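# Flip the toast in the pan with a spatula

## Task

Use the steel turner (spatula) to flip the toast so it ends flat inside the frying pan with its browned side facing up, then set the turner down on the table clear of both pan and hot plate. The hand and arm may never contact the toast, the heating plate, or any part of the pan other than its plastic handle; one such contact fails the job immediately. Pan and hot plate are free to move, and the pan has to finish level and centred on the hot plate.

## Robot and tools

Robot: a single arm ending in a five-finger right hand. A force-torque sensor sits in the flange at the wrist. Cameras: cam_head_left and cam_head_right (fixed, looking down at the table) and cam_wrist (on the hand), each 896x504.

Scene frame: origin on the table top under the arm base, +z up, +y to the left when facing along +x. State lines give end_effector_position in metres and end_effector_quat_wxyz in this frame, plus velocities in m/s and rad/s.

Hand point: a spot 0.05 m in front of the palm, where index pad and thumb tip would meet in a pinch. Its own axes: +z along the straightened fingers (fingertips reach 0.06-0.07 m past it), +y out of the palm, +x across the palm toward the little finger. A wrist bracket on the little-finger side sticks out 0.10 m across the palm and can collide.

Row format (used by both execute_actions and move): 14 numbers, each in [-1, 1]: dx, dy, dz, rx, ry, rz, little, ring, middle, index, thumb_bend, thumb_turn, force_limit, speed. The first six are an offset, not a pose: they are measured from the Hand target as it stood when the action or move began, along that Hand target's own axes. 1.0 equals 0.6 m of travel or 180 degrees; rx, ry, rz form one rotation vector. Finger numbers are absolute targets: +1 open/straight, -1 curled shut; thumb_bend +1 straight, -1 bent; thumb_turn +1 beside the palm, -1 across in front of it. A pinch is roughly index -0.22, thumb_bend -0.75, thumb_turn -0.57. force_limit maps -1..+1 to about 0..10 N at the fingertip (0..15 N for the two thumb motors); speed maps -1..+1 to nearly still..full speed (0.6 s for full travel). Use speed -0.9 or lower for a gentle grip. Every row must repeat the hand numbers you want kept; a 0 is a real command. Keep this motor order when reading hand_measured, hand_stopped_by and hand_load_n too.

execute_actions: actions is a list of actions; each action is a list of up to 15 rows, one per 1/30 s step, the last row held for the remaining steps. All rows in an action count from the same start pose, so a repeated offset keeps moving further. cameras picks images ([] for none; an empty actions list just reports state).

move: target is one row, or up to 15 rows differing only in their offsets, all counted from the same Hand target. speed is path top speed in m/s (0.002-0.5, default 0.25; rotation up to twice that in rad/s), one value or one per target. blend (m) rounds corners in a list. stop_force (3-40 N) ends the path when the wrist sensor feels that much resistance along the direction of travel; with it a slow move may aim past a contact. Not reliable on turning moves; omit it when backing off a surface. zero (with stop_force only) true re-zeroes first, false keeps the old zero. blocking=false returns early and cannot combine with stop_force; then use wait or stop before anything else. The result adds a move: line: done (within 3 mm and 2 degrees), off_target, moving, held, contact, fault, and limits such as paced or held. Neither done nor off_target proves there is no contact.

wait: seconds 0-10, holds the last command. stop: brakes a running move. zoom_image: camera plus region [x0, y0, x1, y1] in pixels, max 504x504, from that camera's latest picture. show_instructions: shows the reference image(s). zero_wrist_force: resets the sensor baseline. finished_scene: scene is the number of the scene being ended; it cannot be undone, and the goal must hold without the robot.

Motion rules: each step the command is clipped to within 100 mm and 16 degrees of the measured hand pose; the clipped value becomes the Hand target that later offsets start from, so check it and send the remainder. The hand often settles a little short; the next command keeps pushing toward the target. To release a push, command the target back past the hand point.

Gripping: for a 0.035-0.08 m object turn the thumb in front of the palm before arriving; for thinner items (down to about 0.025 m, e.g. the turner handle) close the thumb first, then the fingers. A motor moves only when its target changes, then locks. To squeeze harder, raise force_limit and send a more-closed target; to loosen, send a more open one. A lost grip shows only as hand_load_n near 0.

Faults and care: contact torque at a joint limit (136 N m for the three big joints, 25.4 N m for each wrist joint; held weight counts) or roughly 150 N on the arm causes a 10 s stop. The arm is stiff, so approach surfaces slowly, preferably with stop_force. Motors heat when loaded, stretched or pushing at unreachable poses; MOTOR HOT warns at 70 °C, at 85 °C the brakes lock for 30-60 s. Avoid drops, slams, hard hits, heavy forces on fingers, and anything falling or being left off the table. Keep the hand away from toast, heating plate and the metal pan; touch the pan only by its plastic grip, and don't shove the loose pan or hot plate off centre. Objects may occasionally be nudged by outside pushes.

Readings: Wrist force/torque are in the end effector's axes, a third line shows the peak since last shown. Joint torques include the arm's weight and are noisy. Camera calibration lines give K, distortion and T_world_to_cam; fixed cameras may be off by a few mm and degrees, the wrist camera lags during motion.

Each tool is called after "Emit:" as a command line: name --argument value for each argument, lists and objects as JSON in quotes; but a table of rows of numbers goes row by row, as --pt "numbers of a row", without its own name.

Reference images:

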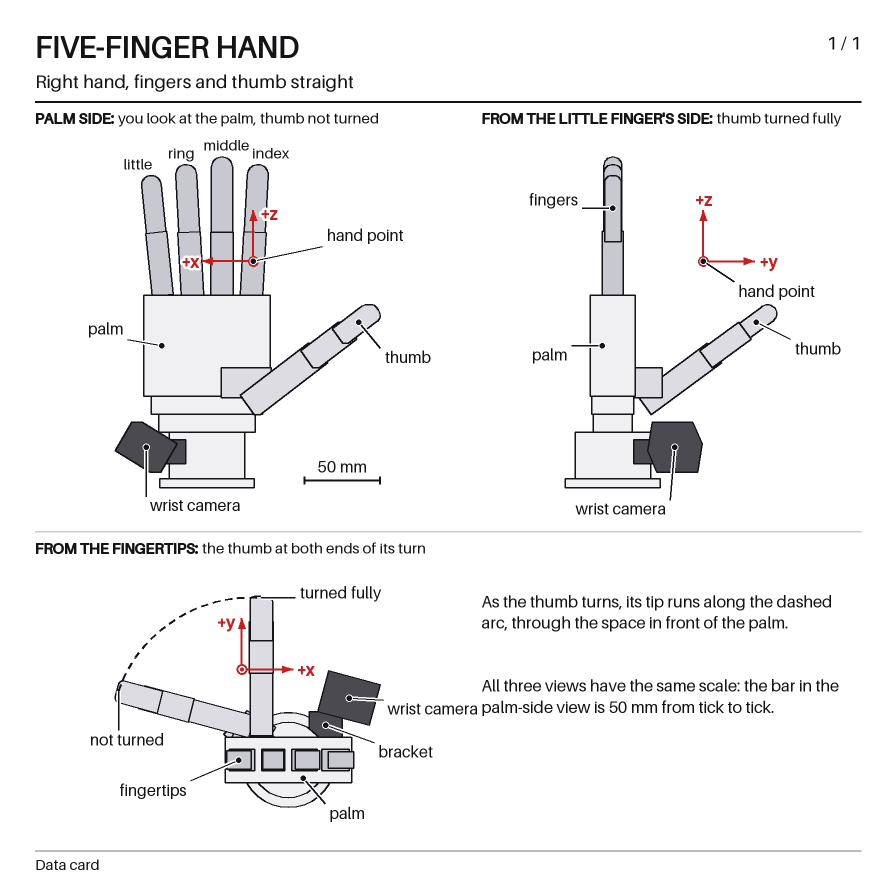

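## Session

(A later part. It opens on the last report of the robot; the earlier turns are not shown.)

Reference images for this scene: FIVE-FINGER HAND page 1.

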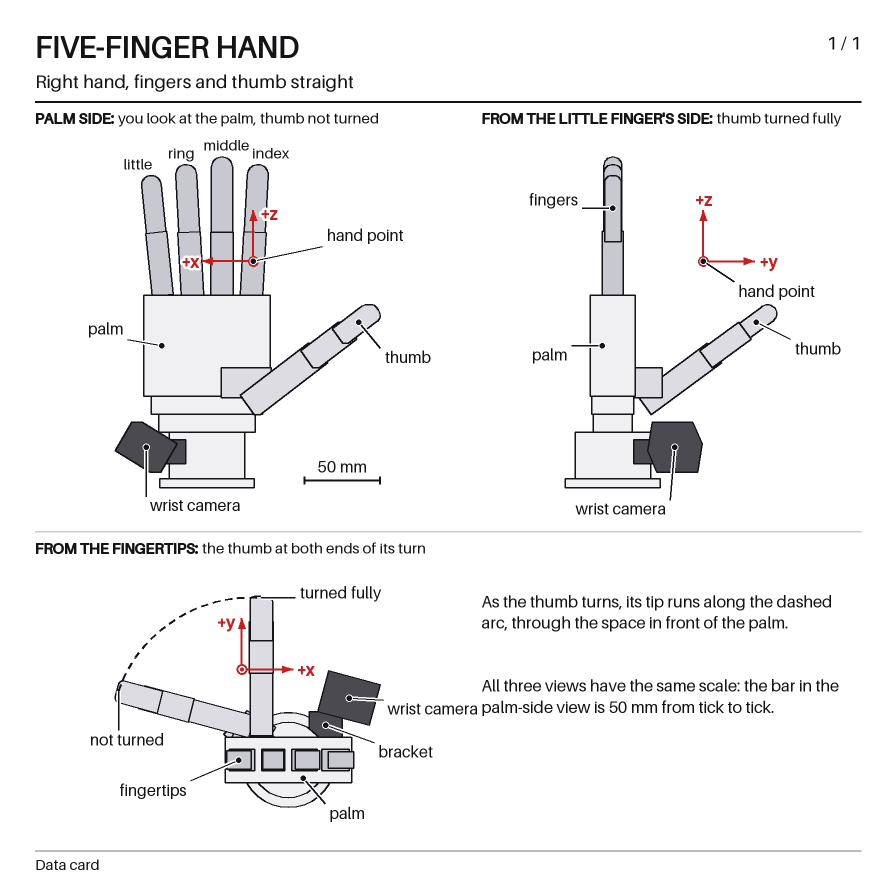

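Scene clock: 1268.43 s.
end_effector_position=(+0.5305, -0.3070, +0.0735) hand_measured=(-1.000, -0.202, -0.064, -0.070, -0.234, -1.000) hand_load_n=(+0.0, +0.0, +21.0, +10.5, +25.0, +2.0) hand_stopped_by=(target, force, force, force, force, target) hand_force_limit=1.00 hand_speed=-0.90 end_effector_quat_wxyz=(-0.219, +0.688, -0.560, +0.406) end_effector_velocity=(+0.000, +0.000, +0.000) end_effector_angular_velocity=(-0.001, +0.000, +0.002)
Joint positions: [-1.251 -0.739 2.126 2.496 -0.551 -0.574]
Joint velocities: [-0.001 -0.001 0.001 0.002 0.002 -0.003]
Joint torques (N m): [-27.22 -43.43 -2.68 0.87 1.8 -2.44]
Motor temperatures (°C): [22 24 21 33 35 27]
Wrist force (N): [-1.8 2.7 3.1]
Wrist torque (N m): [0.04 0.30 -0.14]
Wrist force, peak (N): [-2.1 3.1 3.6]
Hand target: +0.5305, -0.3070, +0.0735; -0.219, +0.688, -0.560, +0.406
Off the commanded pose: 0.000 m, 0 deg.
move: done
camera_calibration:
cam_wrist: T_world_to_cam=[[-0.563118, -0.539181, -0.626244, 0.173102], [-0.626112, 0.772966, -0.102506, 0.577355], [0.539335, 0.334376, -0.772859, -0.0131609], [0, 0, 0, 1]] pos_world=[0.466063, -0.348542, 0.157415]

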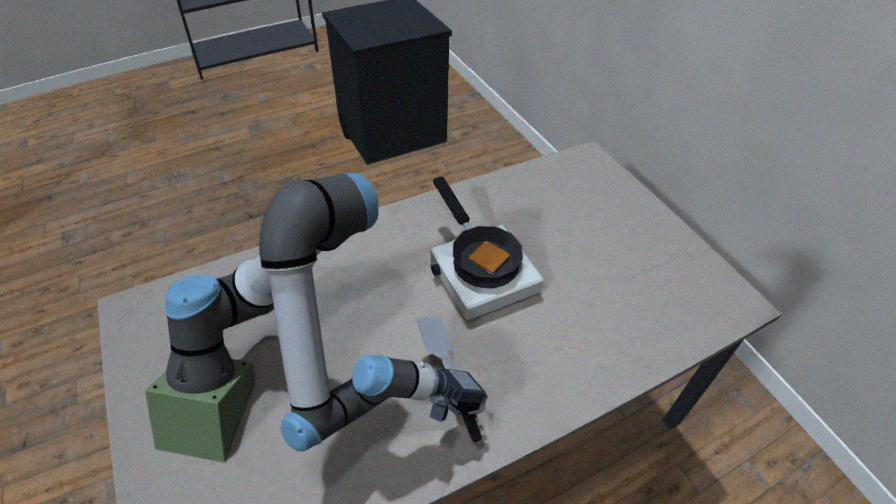

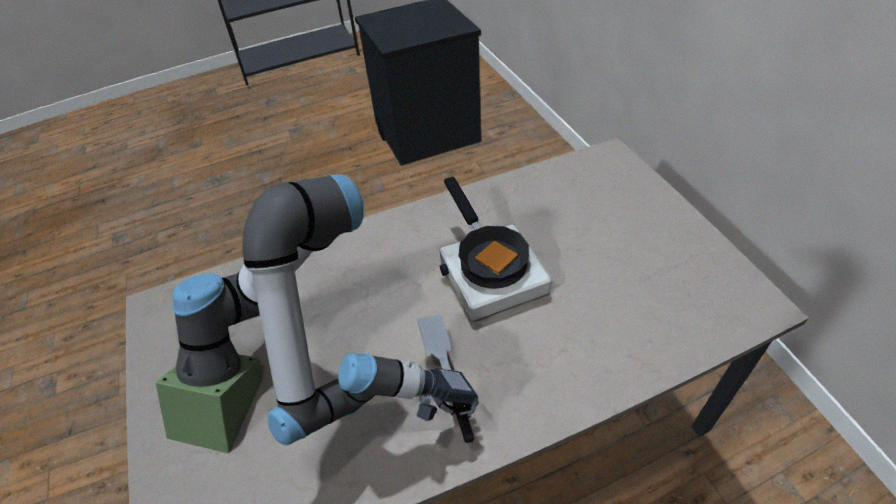

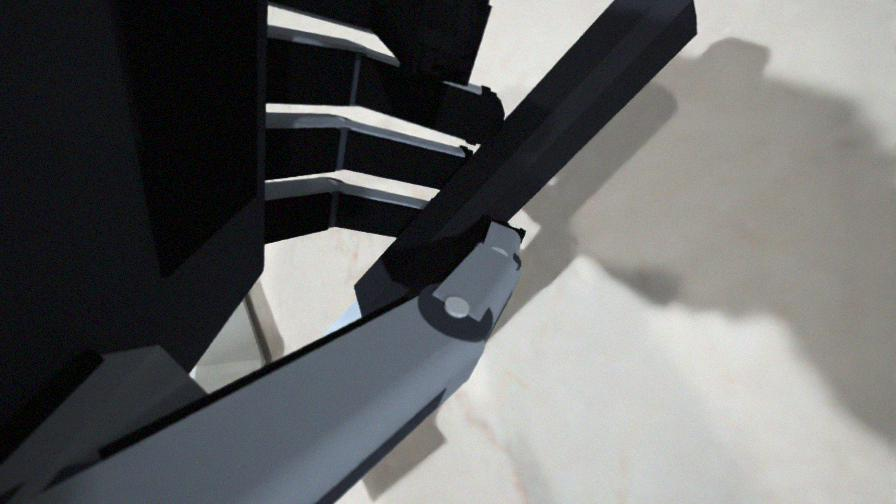

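Emit:
move --target '[-0.0261,0.063,0.0478,0,0,0,-1,-1,-1,-1,-1,-1,1,-0.9]' --speed 0.01 --stop_force 3

Emit:
zoom_image --camera "cam_head_left" --region '[380, 285, 520, 445]'

Emit:
zoom_image --camera "cam_head_right" --region '[360, 275, 500, 445]'

Scene clock: 1276.03 s.
end_effector_position=(+0.5305, -0.3070, +0.0234) hand_measured=(-1.000, -0.202, -0.064, -0.070, -0.234, -1.000) hand_load_n=(+0.0, -2.0, +20.5, +11.5, +25.0, +3.0) hand_stopped_by=(target, force, force, force, force, target) hand_force_limit=1.00 hand_speed=-0.90 end_effector_quat_wxyz=(-0.219, +0.688, -0.560, +0.406) end_effector_velocity=(+0.000, +0.000, +0.000) end_effector_angular_velocity=(+0.002, +0.001, -0.001)
Joint positions: [-1.205 -0.611 2.088 2.358 -0.586 -0.517]
Joint velocities: [0 0 0.001 0.001 0 0]
Joint torques (N m): [-26.73 -43.3 -1.96 1.62 1.02 -1.09]
Motor temperatures (°C): [22 24 21 33 35 27]
Wrist force (N): [-3.1 -1.3 1.6]
Wrist torque (N m): [-0.03 0.42 -0.43]
Wrist force, peak (N): [-2.1 2.9 3.8]
Hand target: +0.5305, -0.3070, +0.0235; -0.219, +0.688, -0.560, +0.406
Off the commanded pose: 0.000 m, 0 deg.
move: contact
camera_calibration:
cam_wrist: T_world_to_cam=[[-0.563042, -0.539257, -0.626247, 0.141704], [-0.626192, 0.772897, -0.102543, 0.572227], [0.539321, 0.334415, -0.772851, -0.051801], [0, 0, 0, 1]] pos_world=[0.466046, -0.348535, 0.107385]

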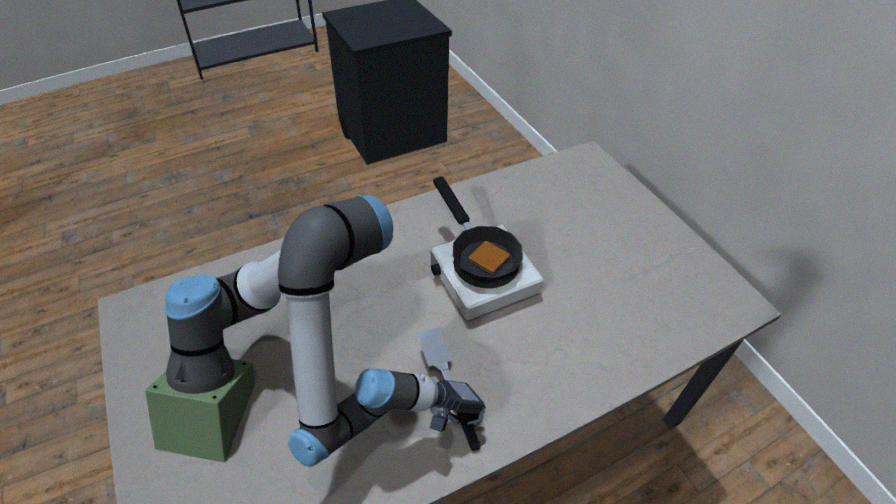

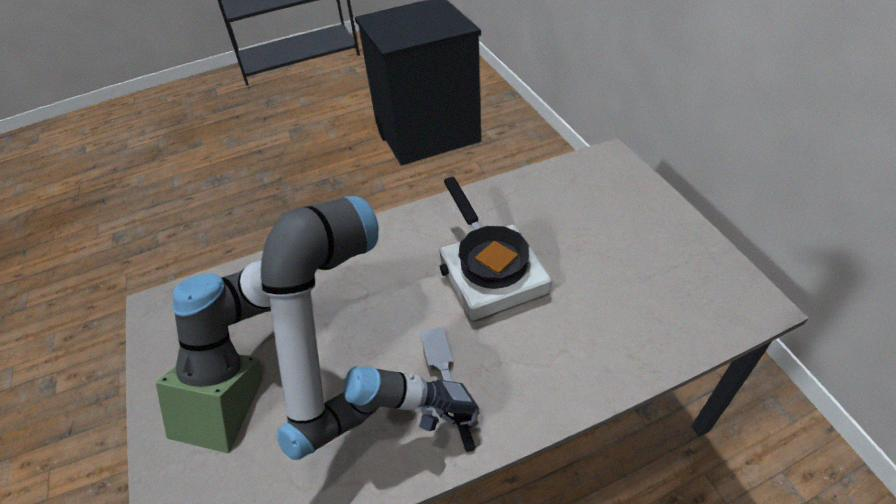

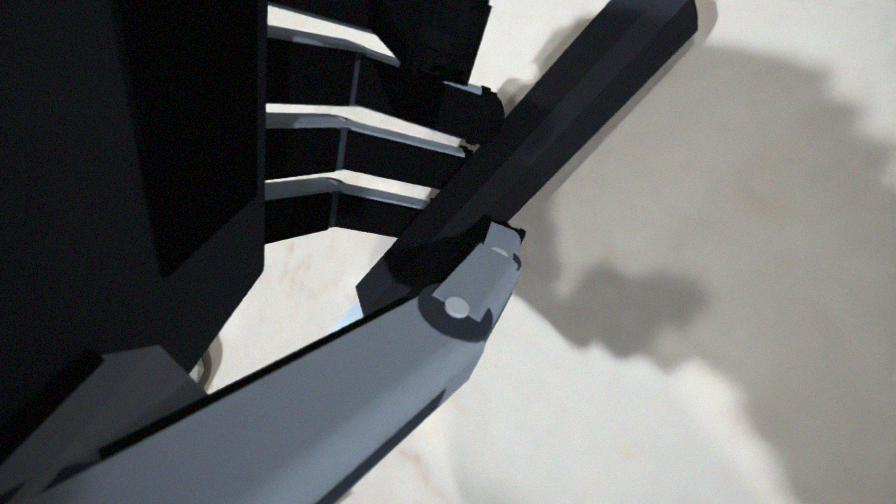

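Scaled by 3.150.

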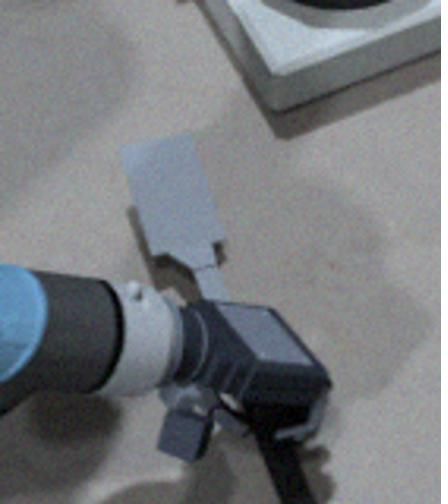

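Scaled by 2.965.

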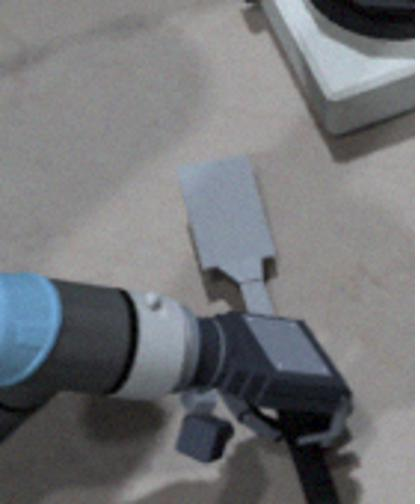

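Emit:
move --target '[0,0,0,0,0,0,-1,0.05,0.15,0.15,-0.15,-1,-0.3,-0.8]'

Emit:
zoom_image --camera "cam_head_left" --region '[380, 285, 520, 465]'

Emit:
zoom_image --camera "cam_wrist" --region '[300, 100, 800, 504]'

Scene clock: 1281.47 s.
end_effector_position=(+0.5305, -0.3070, +0.0235) hand_measured=(-1.000, +0.050, +0.150, +0.150, -0.150, -1.000) hand_load_n=(+0.0, +0.0, +0.0, -0.5, +0.0, +0.0) hand_stopped_by=(target, target, target, target, target, target) hand_force_limit=-0.30 hand_speed=-0.80 end_effector_quat_wxyz=(-0.219, +0.688, -0.560, +0.406) end_effector_velocity=(+0.001, +0.000, +0.000) end_effector_angular_velocity=(-0.002, -0.001, +0.002)
Joint positions: [-1.205 -0.611 2.088 2.358 -0.586 -0.517]
Joint velocities: [0.001 -0.001 -0.001 -0.001 0 0]
Joint torques (N m): [-25.12 -42.73 -3.79 -1.01 1.23 -1.73]
Motor temperatures (°C): [22 24 21 33 35 27]
Wrist force (N): [-1.5 1.5 2.7]
Wrist torque (N m): [0.01 0.22 -0.07]
Wrist force, peak (N): [-2.0 2.1 3.3]
Hand target: +0.5305, -0.3070, +0.0235; -0.219, +0.688, -0.560, +0.406
Off the commanded pose: 0.000 m, 0 deg.
move: done
camera_calibration:
cam_wrist: T_world_to_cam=[[-0.563048, -0.53926, -0.62624, 0.141714], [-0.626179, 0.772904, -0.102561, 0.572219], [0.53933, 0.334392, -0.772855, -0.051765], [0, 0, 0, 1]] pos_world=[0.466022, -0.34854, 0.107428]

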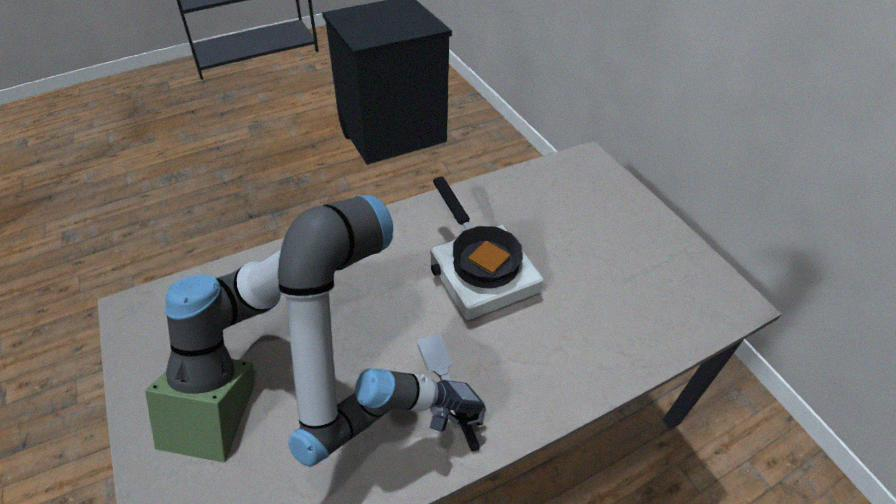

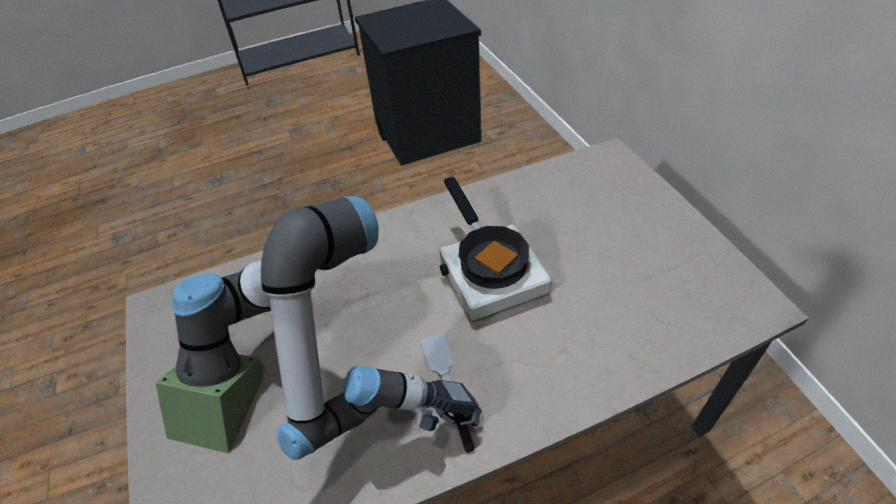

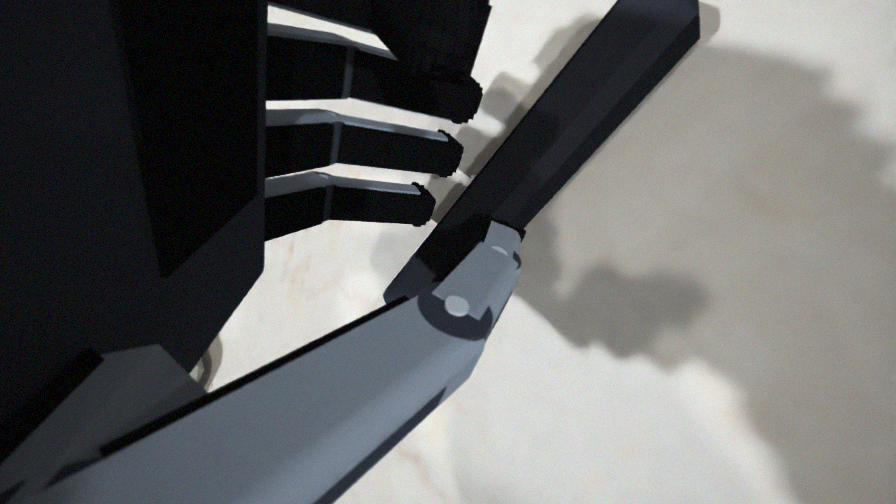

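Scaled by 2.800.

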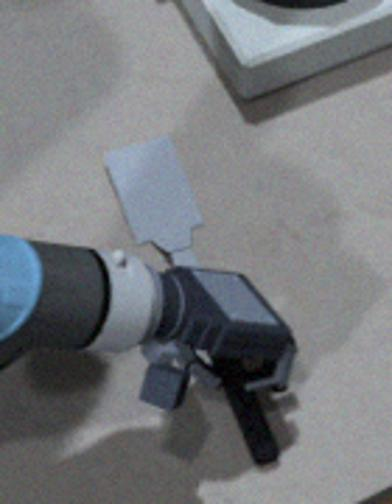

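Scaled by 1.008.

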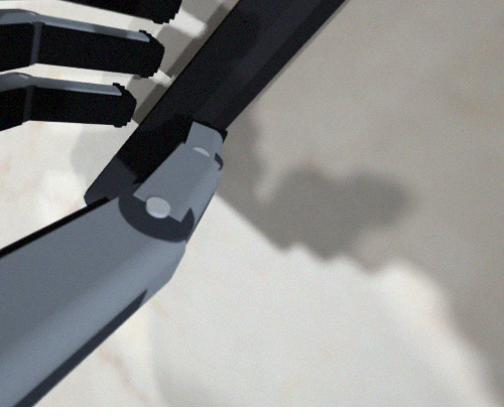

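Emit:
move --target '[0.0157,-0.0378,-0.0287,0,0,0,-1,0.3,0.4,0.4,0.1,-1,-0.3,-0.5]' --speed 0.02

Emit:
move --target '[0.0627,-0.1512,-0.1148,0,0,0,-1,0.3,0.4,0.4,0.1,-1,-0.3,-0.5]' --speed 0.06

Emit:
zoom_image --camera "cam_head_left" --region '[380, 285, 520, 465]'

Scene clock: 1287.83 s.
end_effector_position=(+0.5304, -0.3070, +0.0536) hand_measured=(-1.000, +0.300, +0.400, +0.400, +0.100, -1.000) hand_load_n=(+0.0, +0.0, -0.5, +0.0, +0.0, +0.5) hand_stopped_by=(target, target, target, target, target, target) hand_force_limit=-0.30 hand_speed=-0.50 end_effector_quat_wxyz=(-0.219, +0.688, -0.560, +0.406) end_effector_velocity=(+0.000, +0.000, -0.001) end_effector_angular_velocity=(+0.001, +0.000, +0.001)
Joint positions: [-1.233 -0.688 2.113 2.438 -0.565 -0.551]
Joint velocities: [0 0.003 0 -0.003 0 0]
Joint torques (N m): [-13.45 -22.08 -11.22 -3.58 -0.05 0.3]
Motor temperatures (°C): [22 24 21 33 35 27]
Wrist force (N): [-1.1 1.5 2.7]
Wrist torque (N m): [0.01 0.19 -0.02]
Wrist force, peak (N): [-1.6 1.8 2.9]
Hand target: +0.5305, -0.3070, +0.0535; -0.219, +0.688, -0.560, +0.406
Off the commanded pose: 0.000 m, 0 deg.
move: done
camera_calibration:
cam_wrist: T_world_to_cam=[[-0.563064, -0.539249, -0.626235, 0.160575], [-0.626181, 0.772906, -0.102532, 0.575294], [0.539311, 0.334405, -0.772863, -0.0284326], [0, 0, 0, 1]] pos_world=[0.465986, -0.348551, 0.137569]

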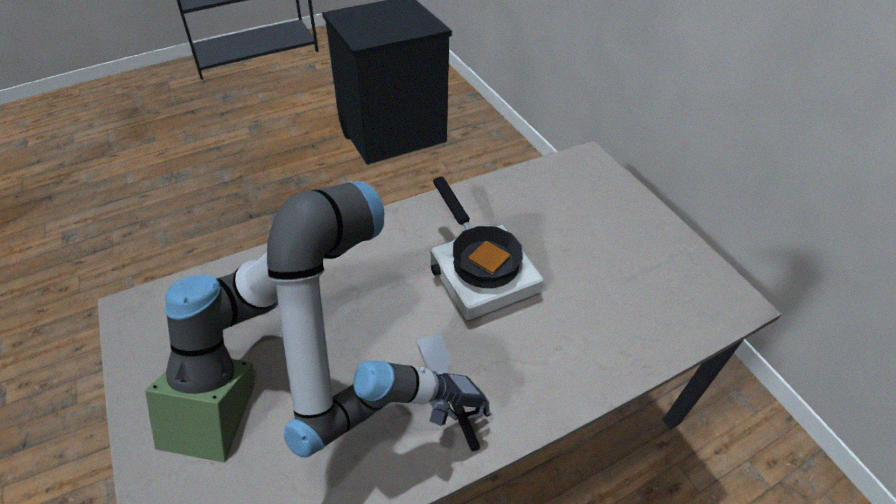

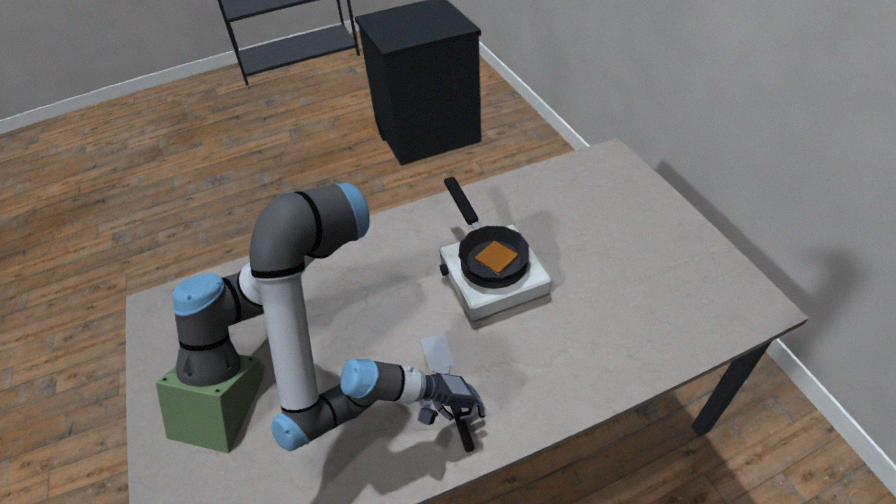

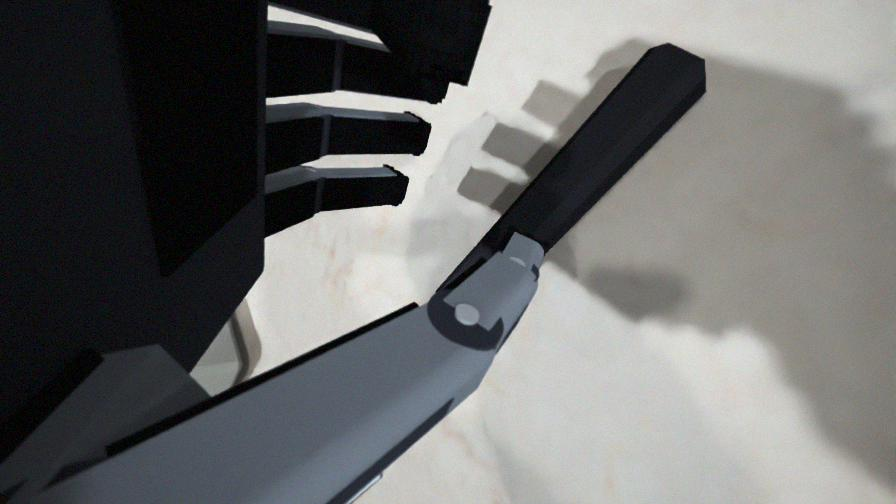

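Scene clock: 1290.27 s.
end_effector_position=(+0.5304, -0.3070, +0.1736) hand_measured=(-1.000, +0.300, +0.400, +0.400, +0.100, -1.000) hand_load_n=(+0.0, +0.0, +0.0, +0.0, +0.0, +0.5) hand_stopped_by=(target, target, target, target, target, target) hand_force_limit=-0.30 hand_speed=-0.50 end_effector_quat_wxyz=(-0.219, +0.688, -0.560, +0.406) end_effector_velocity=(+0.000, +0.001, +0.000) end_effector_angular_velocity=(+0.003, +0.000, -0.001)
Joint positions: [-1.339 -0.991 2.146 2.837 -0.49 -0.7]
Joint velocities: [0 0 0.001 0 0 0.002]
Joint torques (N m): [-11.1 -17.61 -12.87 -2.66 -0.84 2.3]
Motor temperatures (°C): [22 24 21 33 35 27]
Wrist force (N): [-1.3 1.8 2.5]
Wrist torque (N m): [0.08 0.21 0.03]
Wrist force, peak (N): [-1.7 2.1 3.0]
Hand target: +0.5304, -0.3069, +0.1735; -0.219, +0.688, -0.560, +0.406
Off the commanded pose: 0.000 m, 0 deg.
move: done
camera_calibration:
cam_wrist: T_world_to_cam=[[-0.563025, -0.539483, -0.626068, 0.235629], [-0.626221, 0.772839, -0.102793, 0.587643], [0.539305, 0.334182, -0.772963, 0.0642647], [0, 0, 0, 1]] pos_world=[0.466001, -0.348513, 0.257599]

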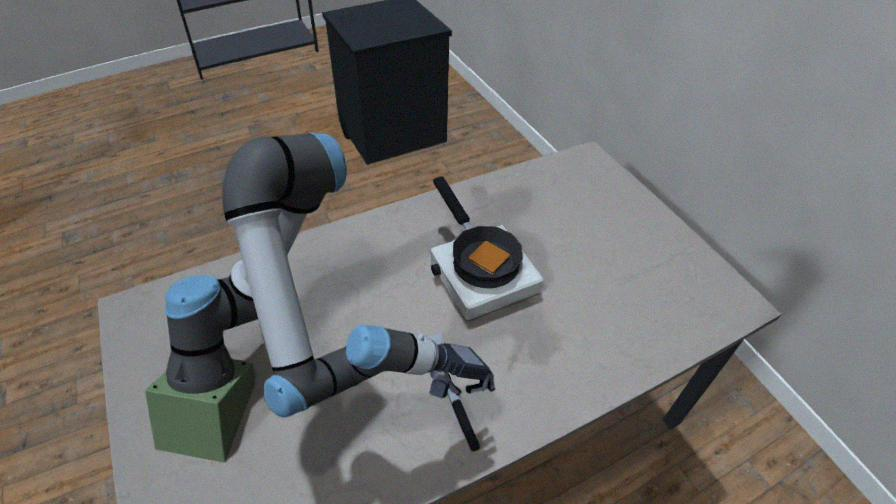

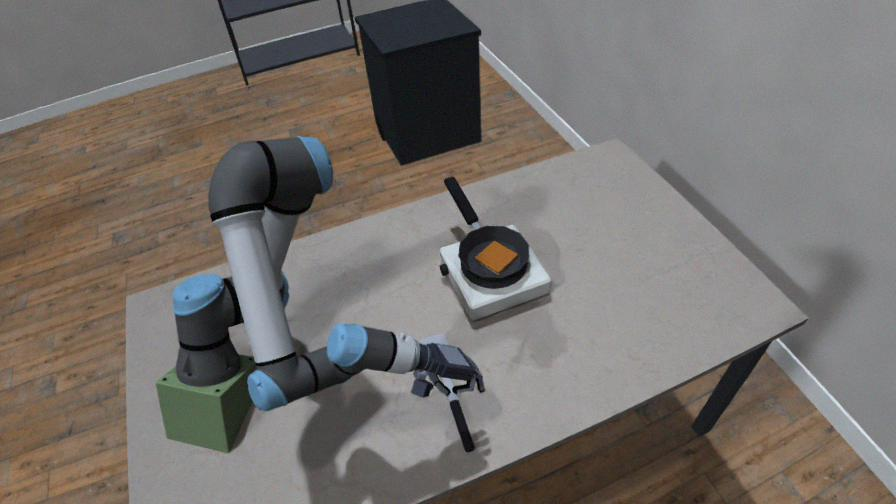

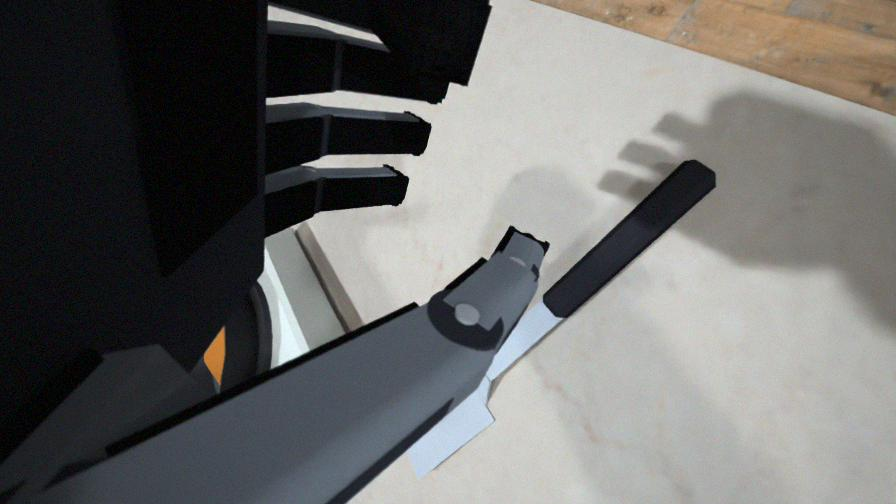

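Scaled by 2.800.

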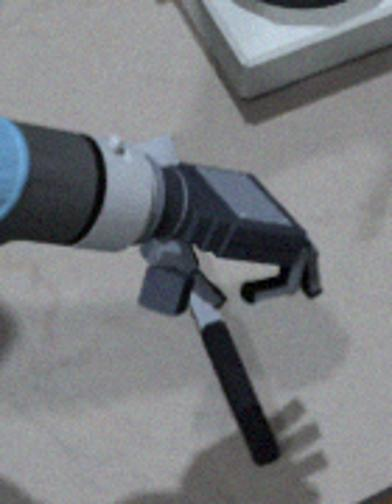

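Emit:
zoom_image --camera "cam_head_left" --region '[425, 215, 555, 325]'

Emit:
zoom_image --camera "cam_head_right" --region '[430, 210, 560, 325]'

Scaled by 3.877.

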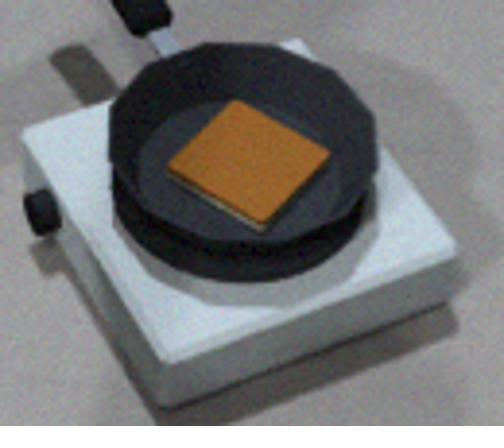

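Scaled by 3.877.

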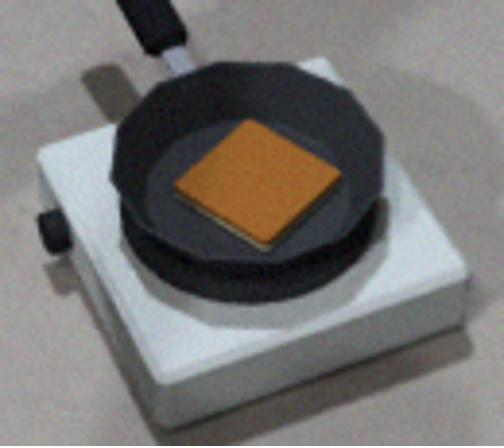

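Emit:
finished_scene --scene 2

The scene is finished: the task was done.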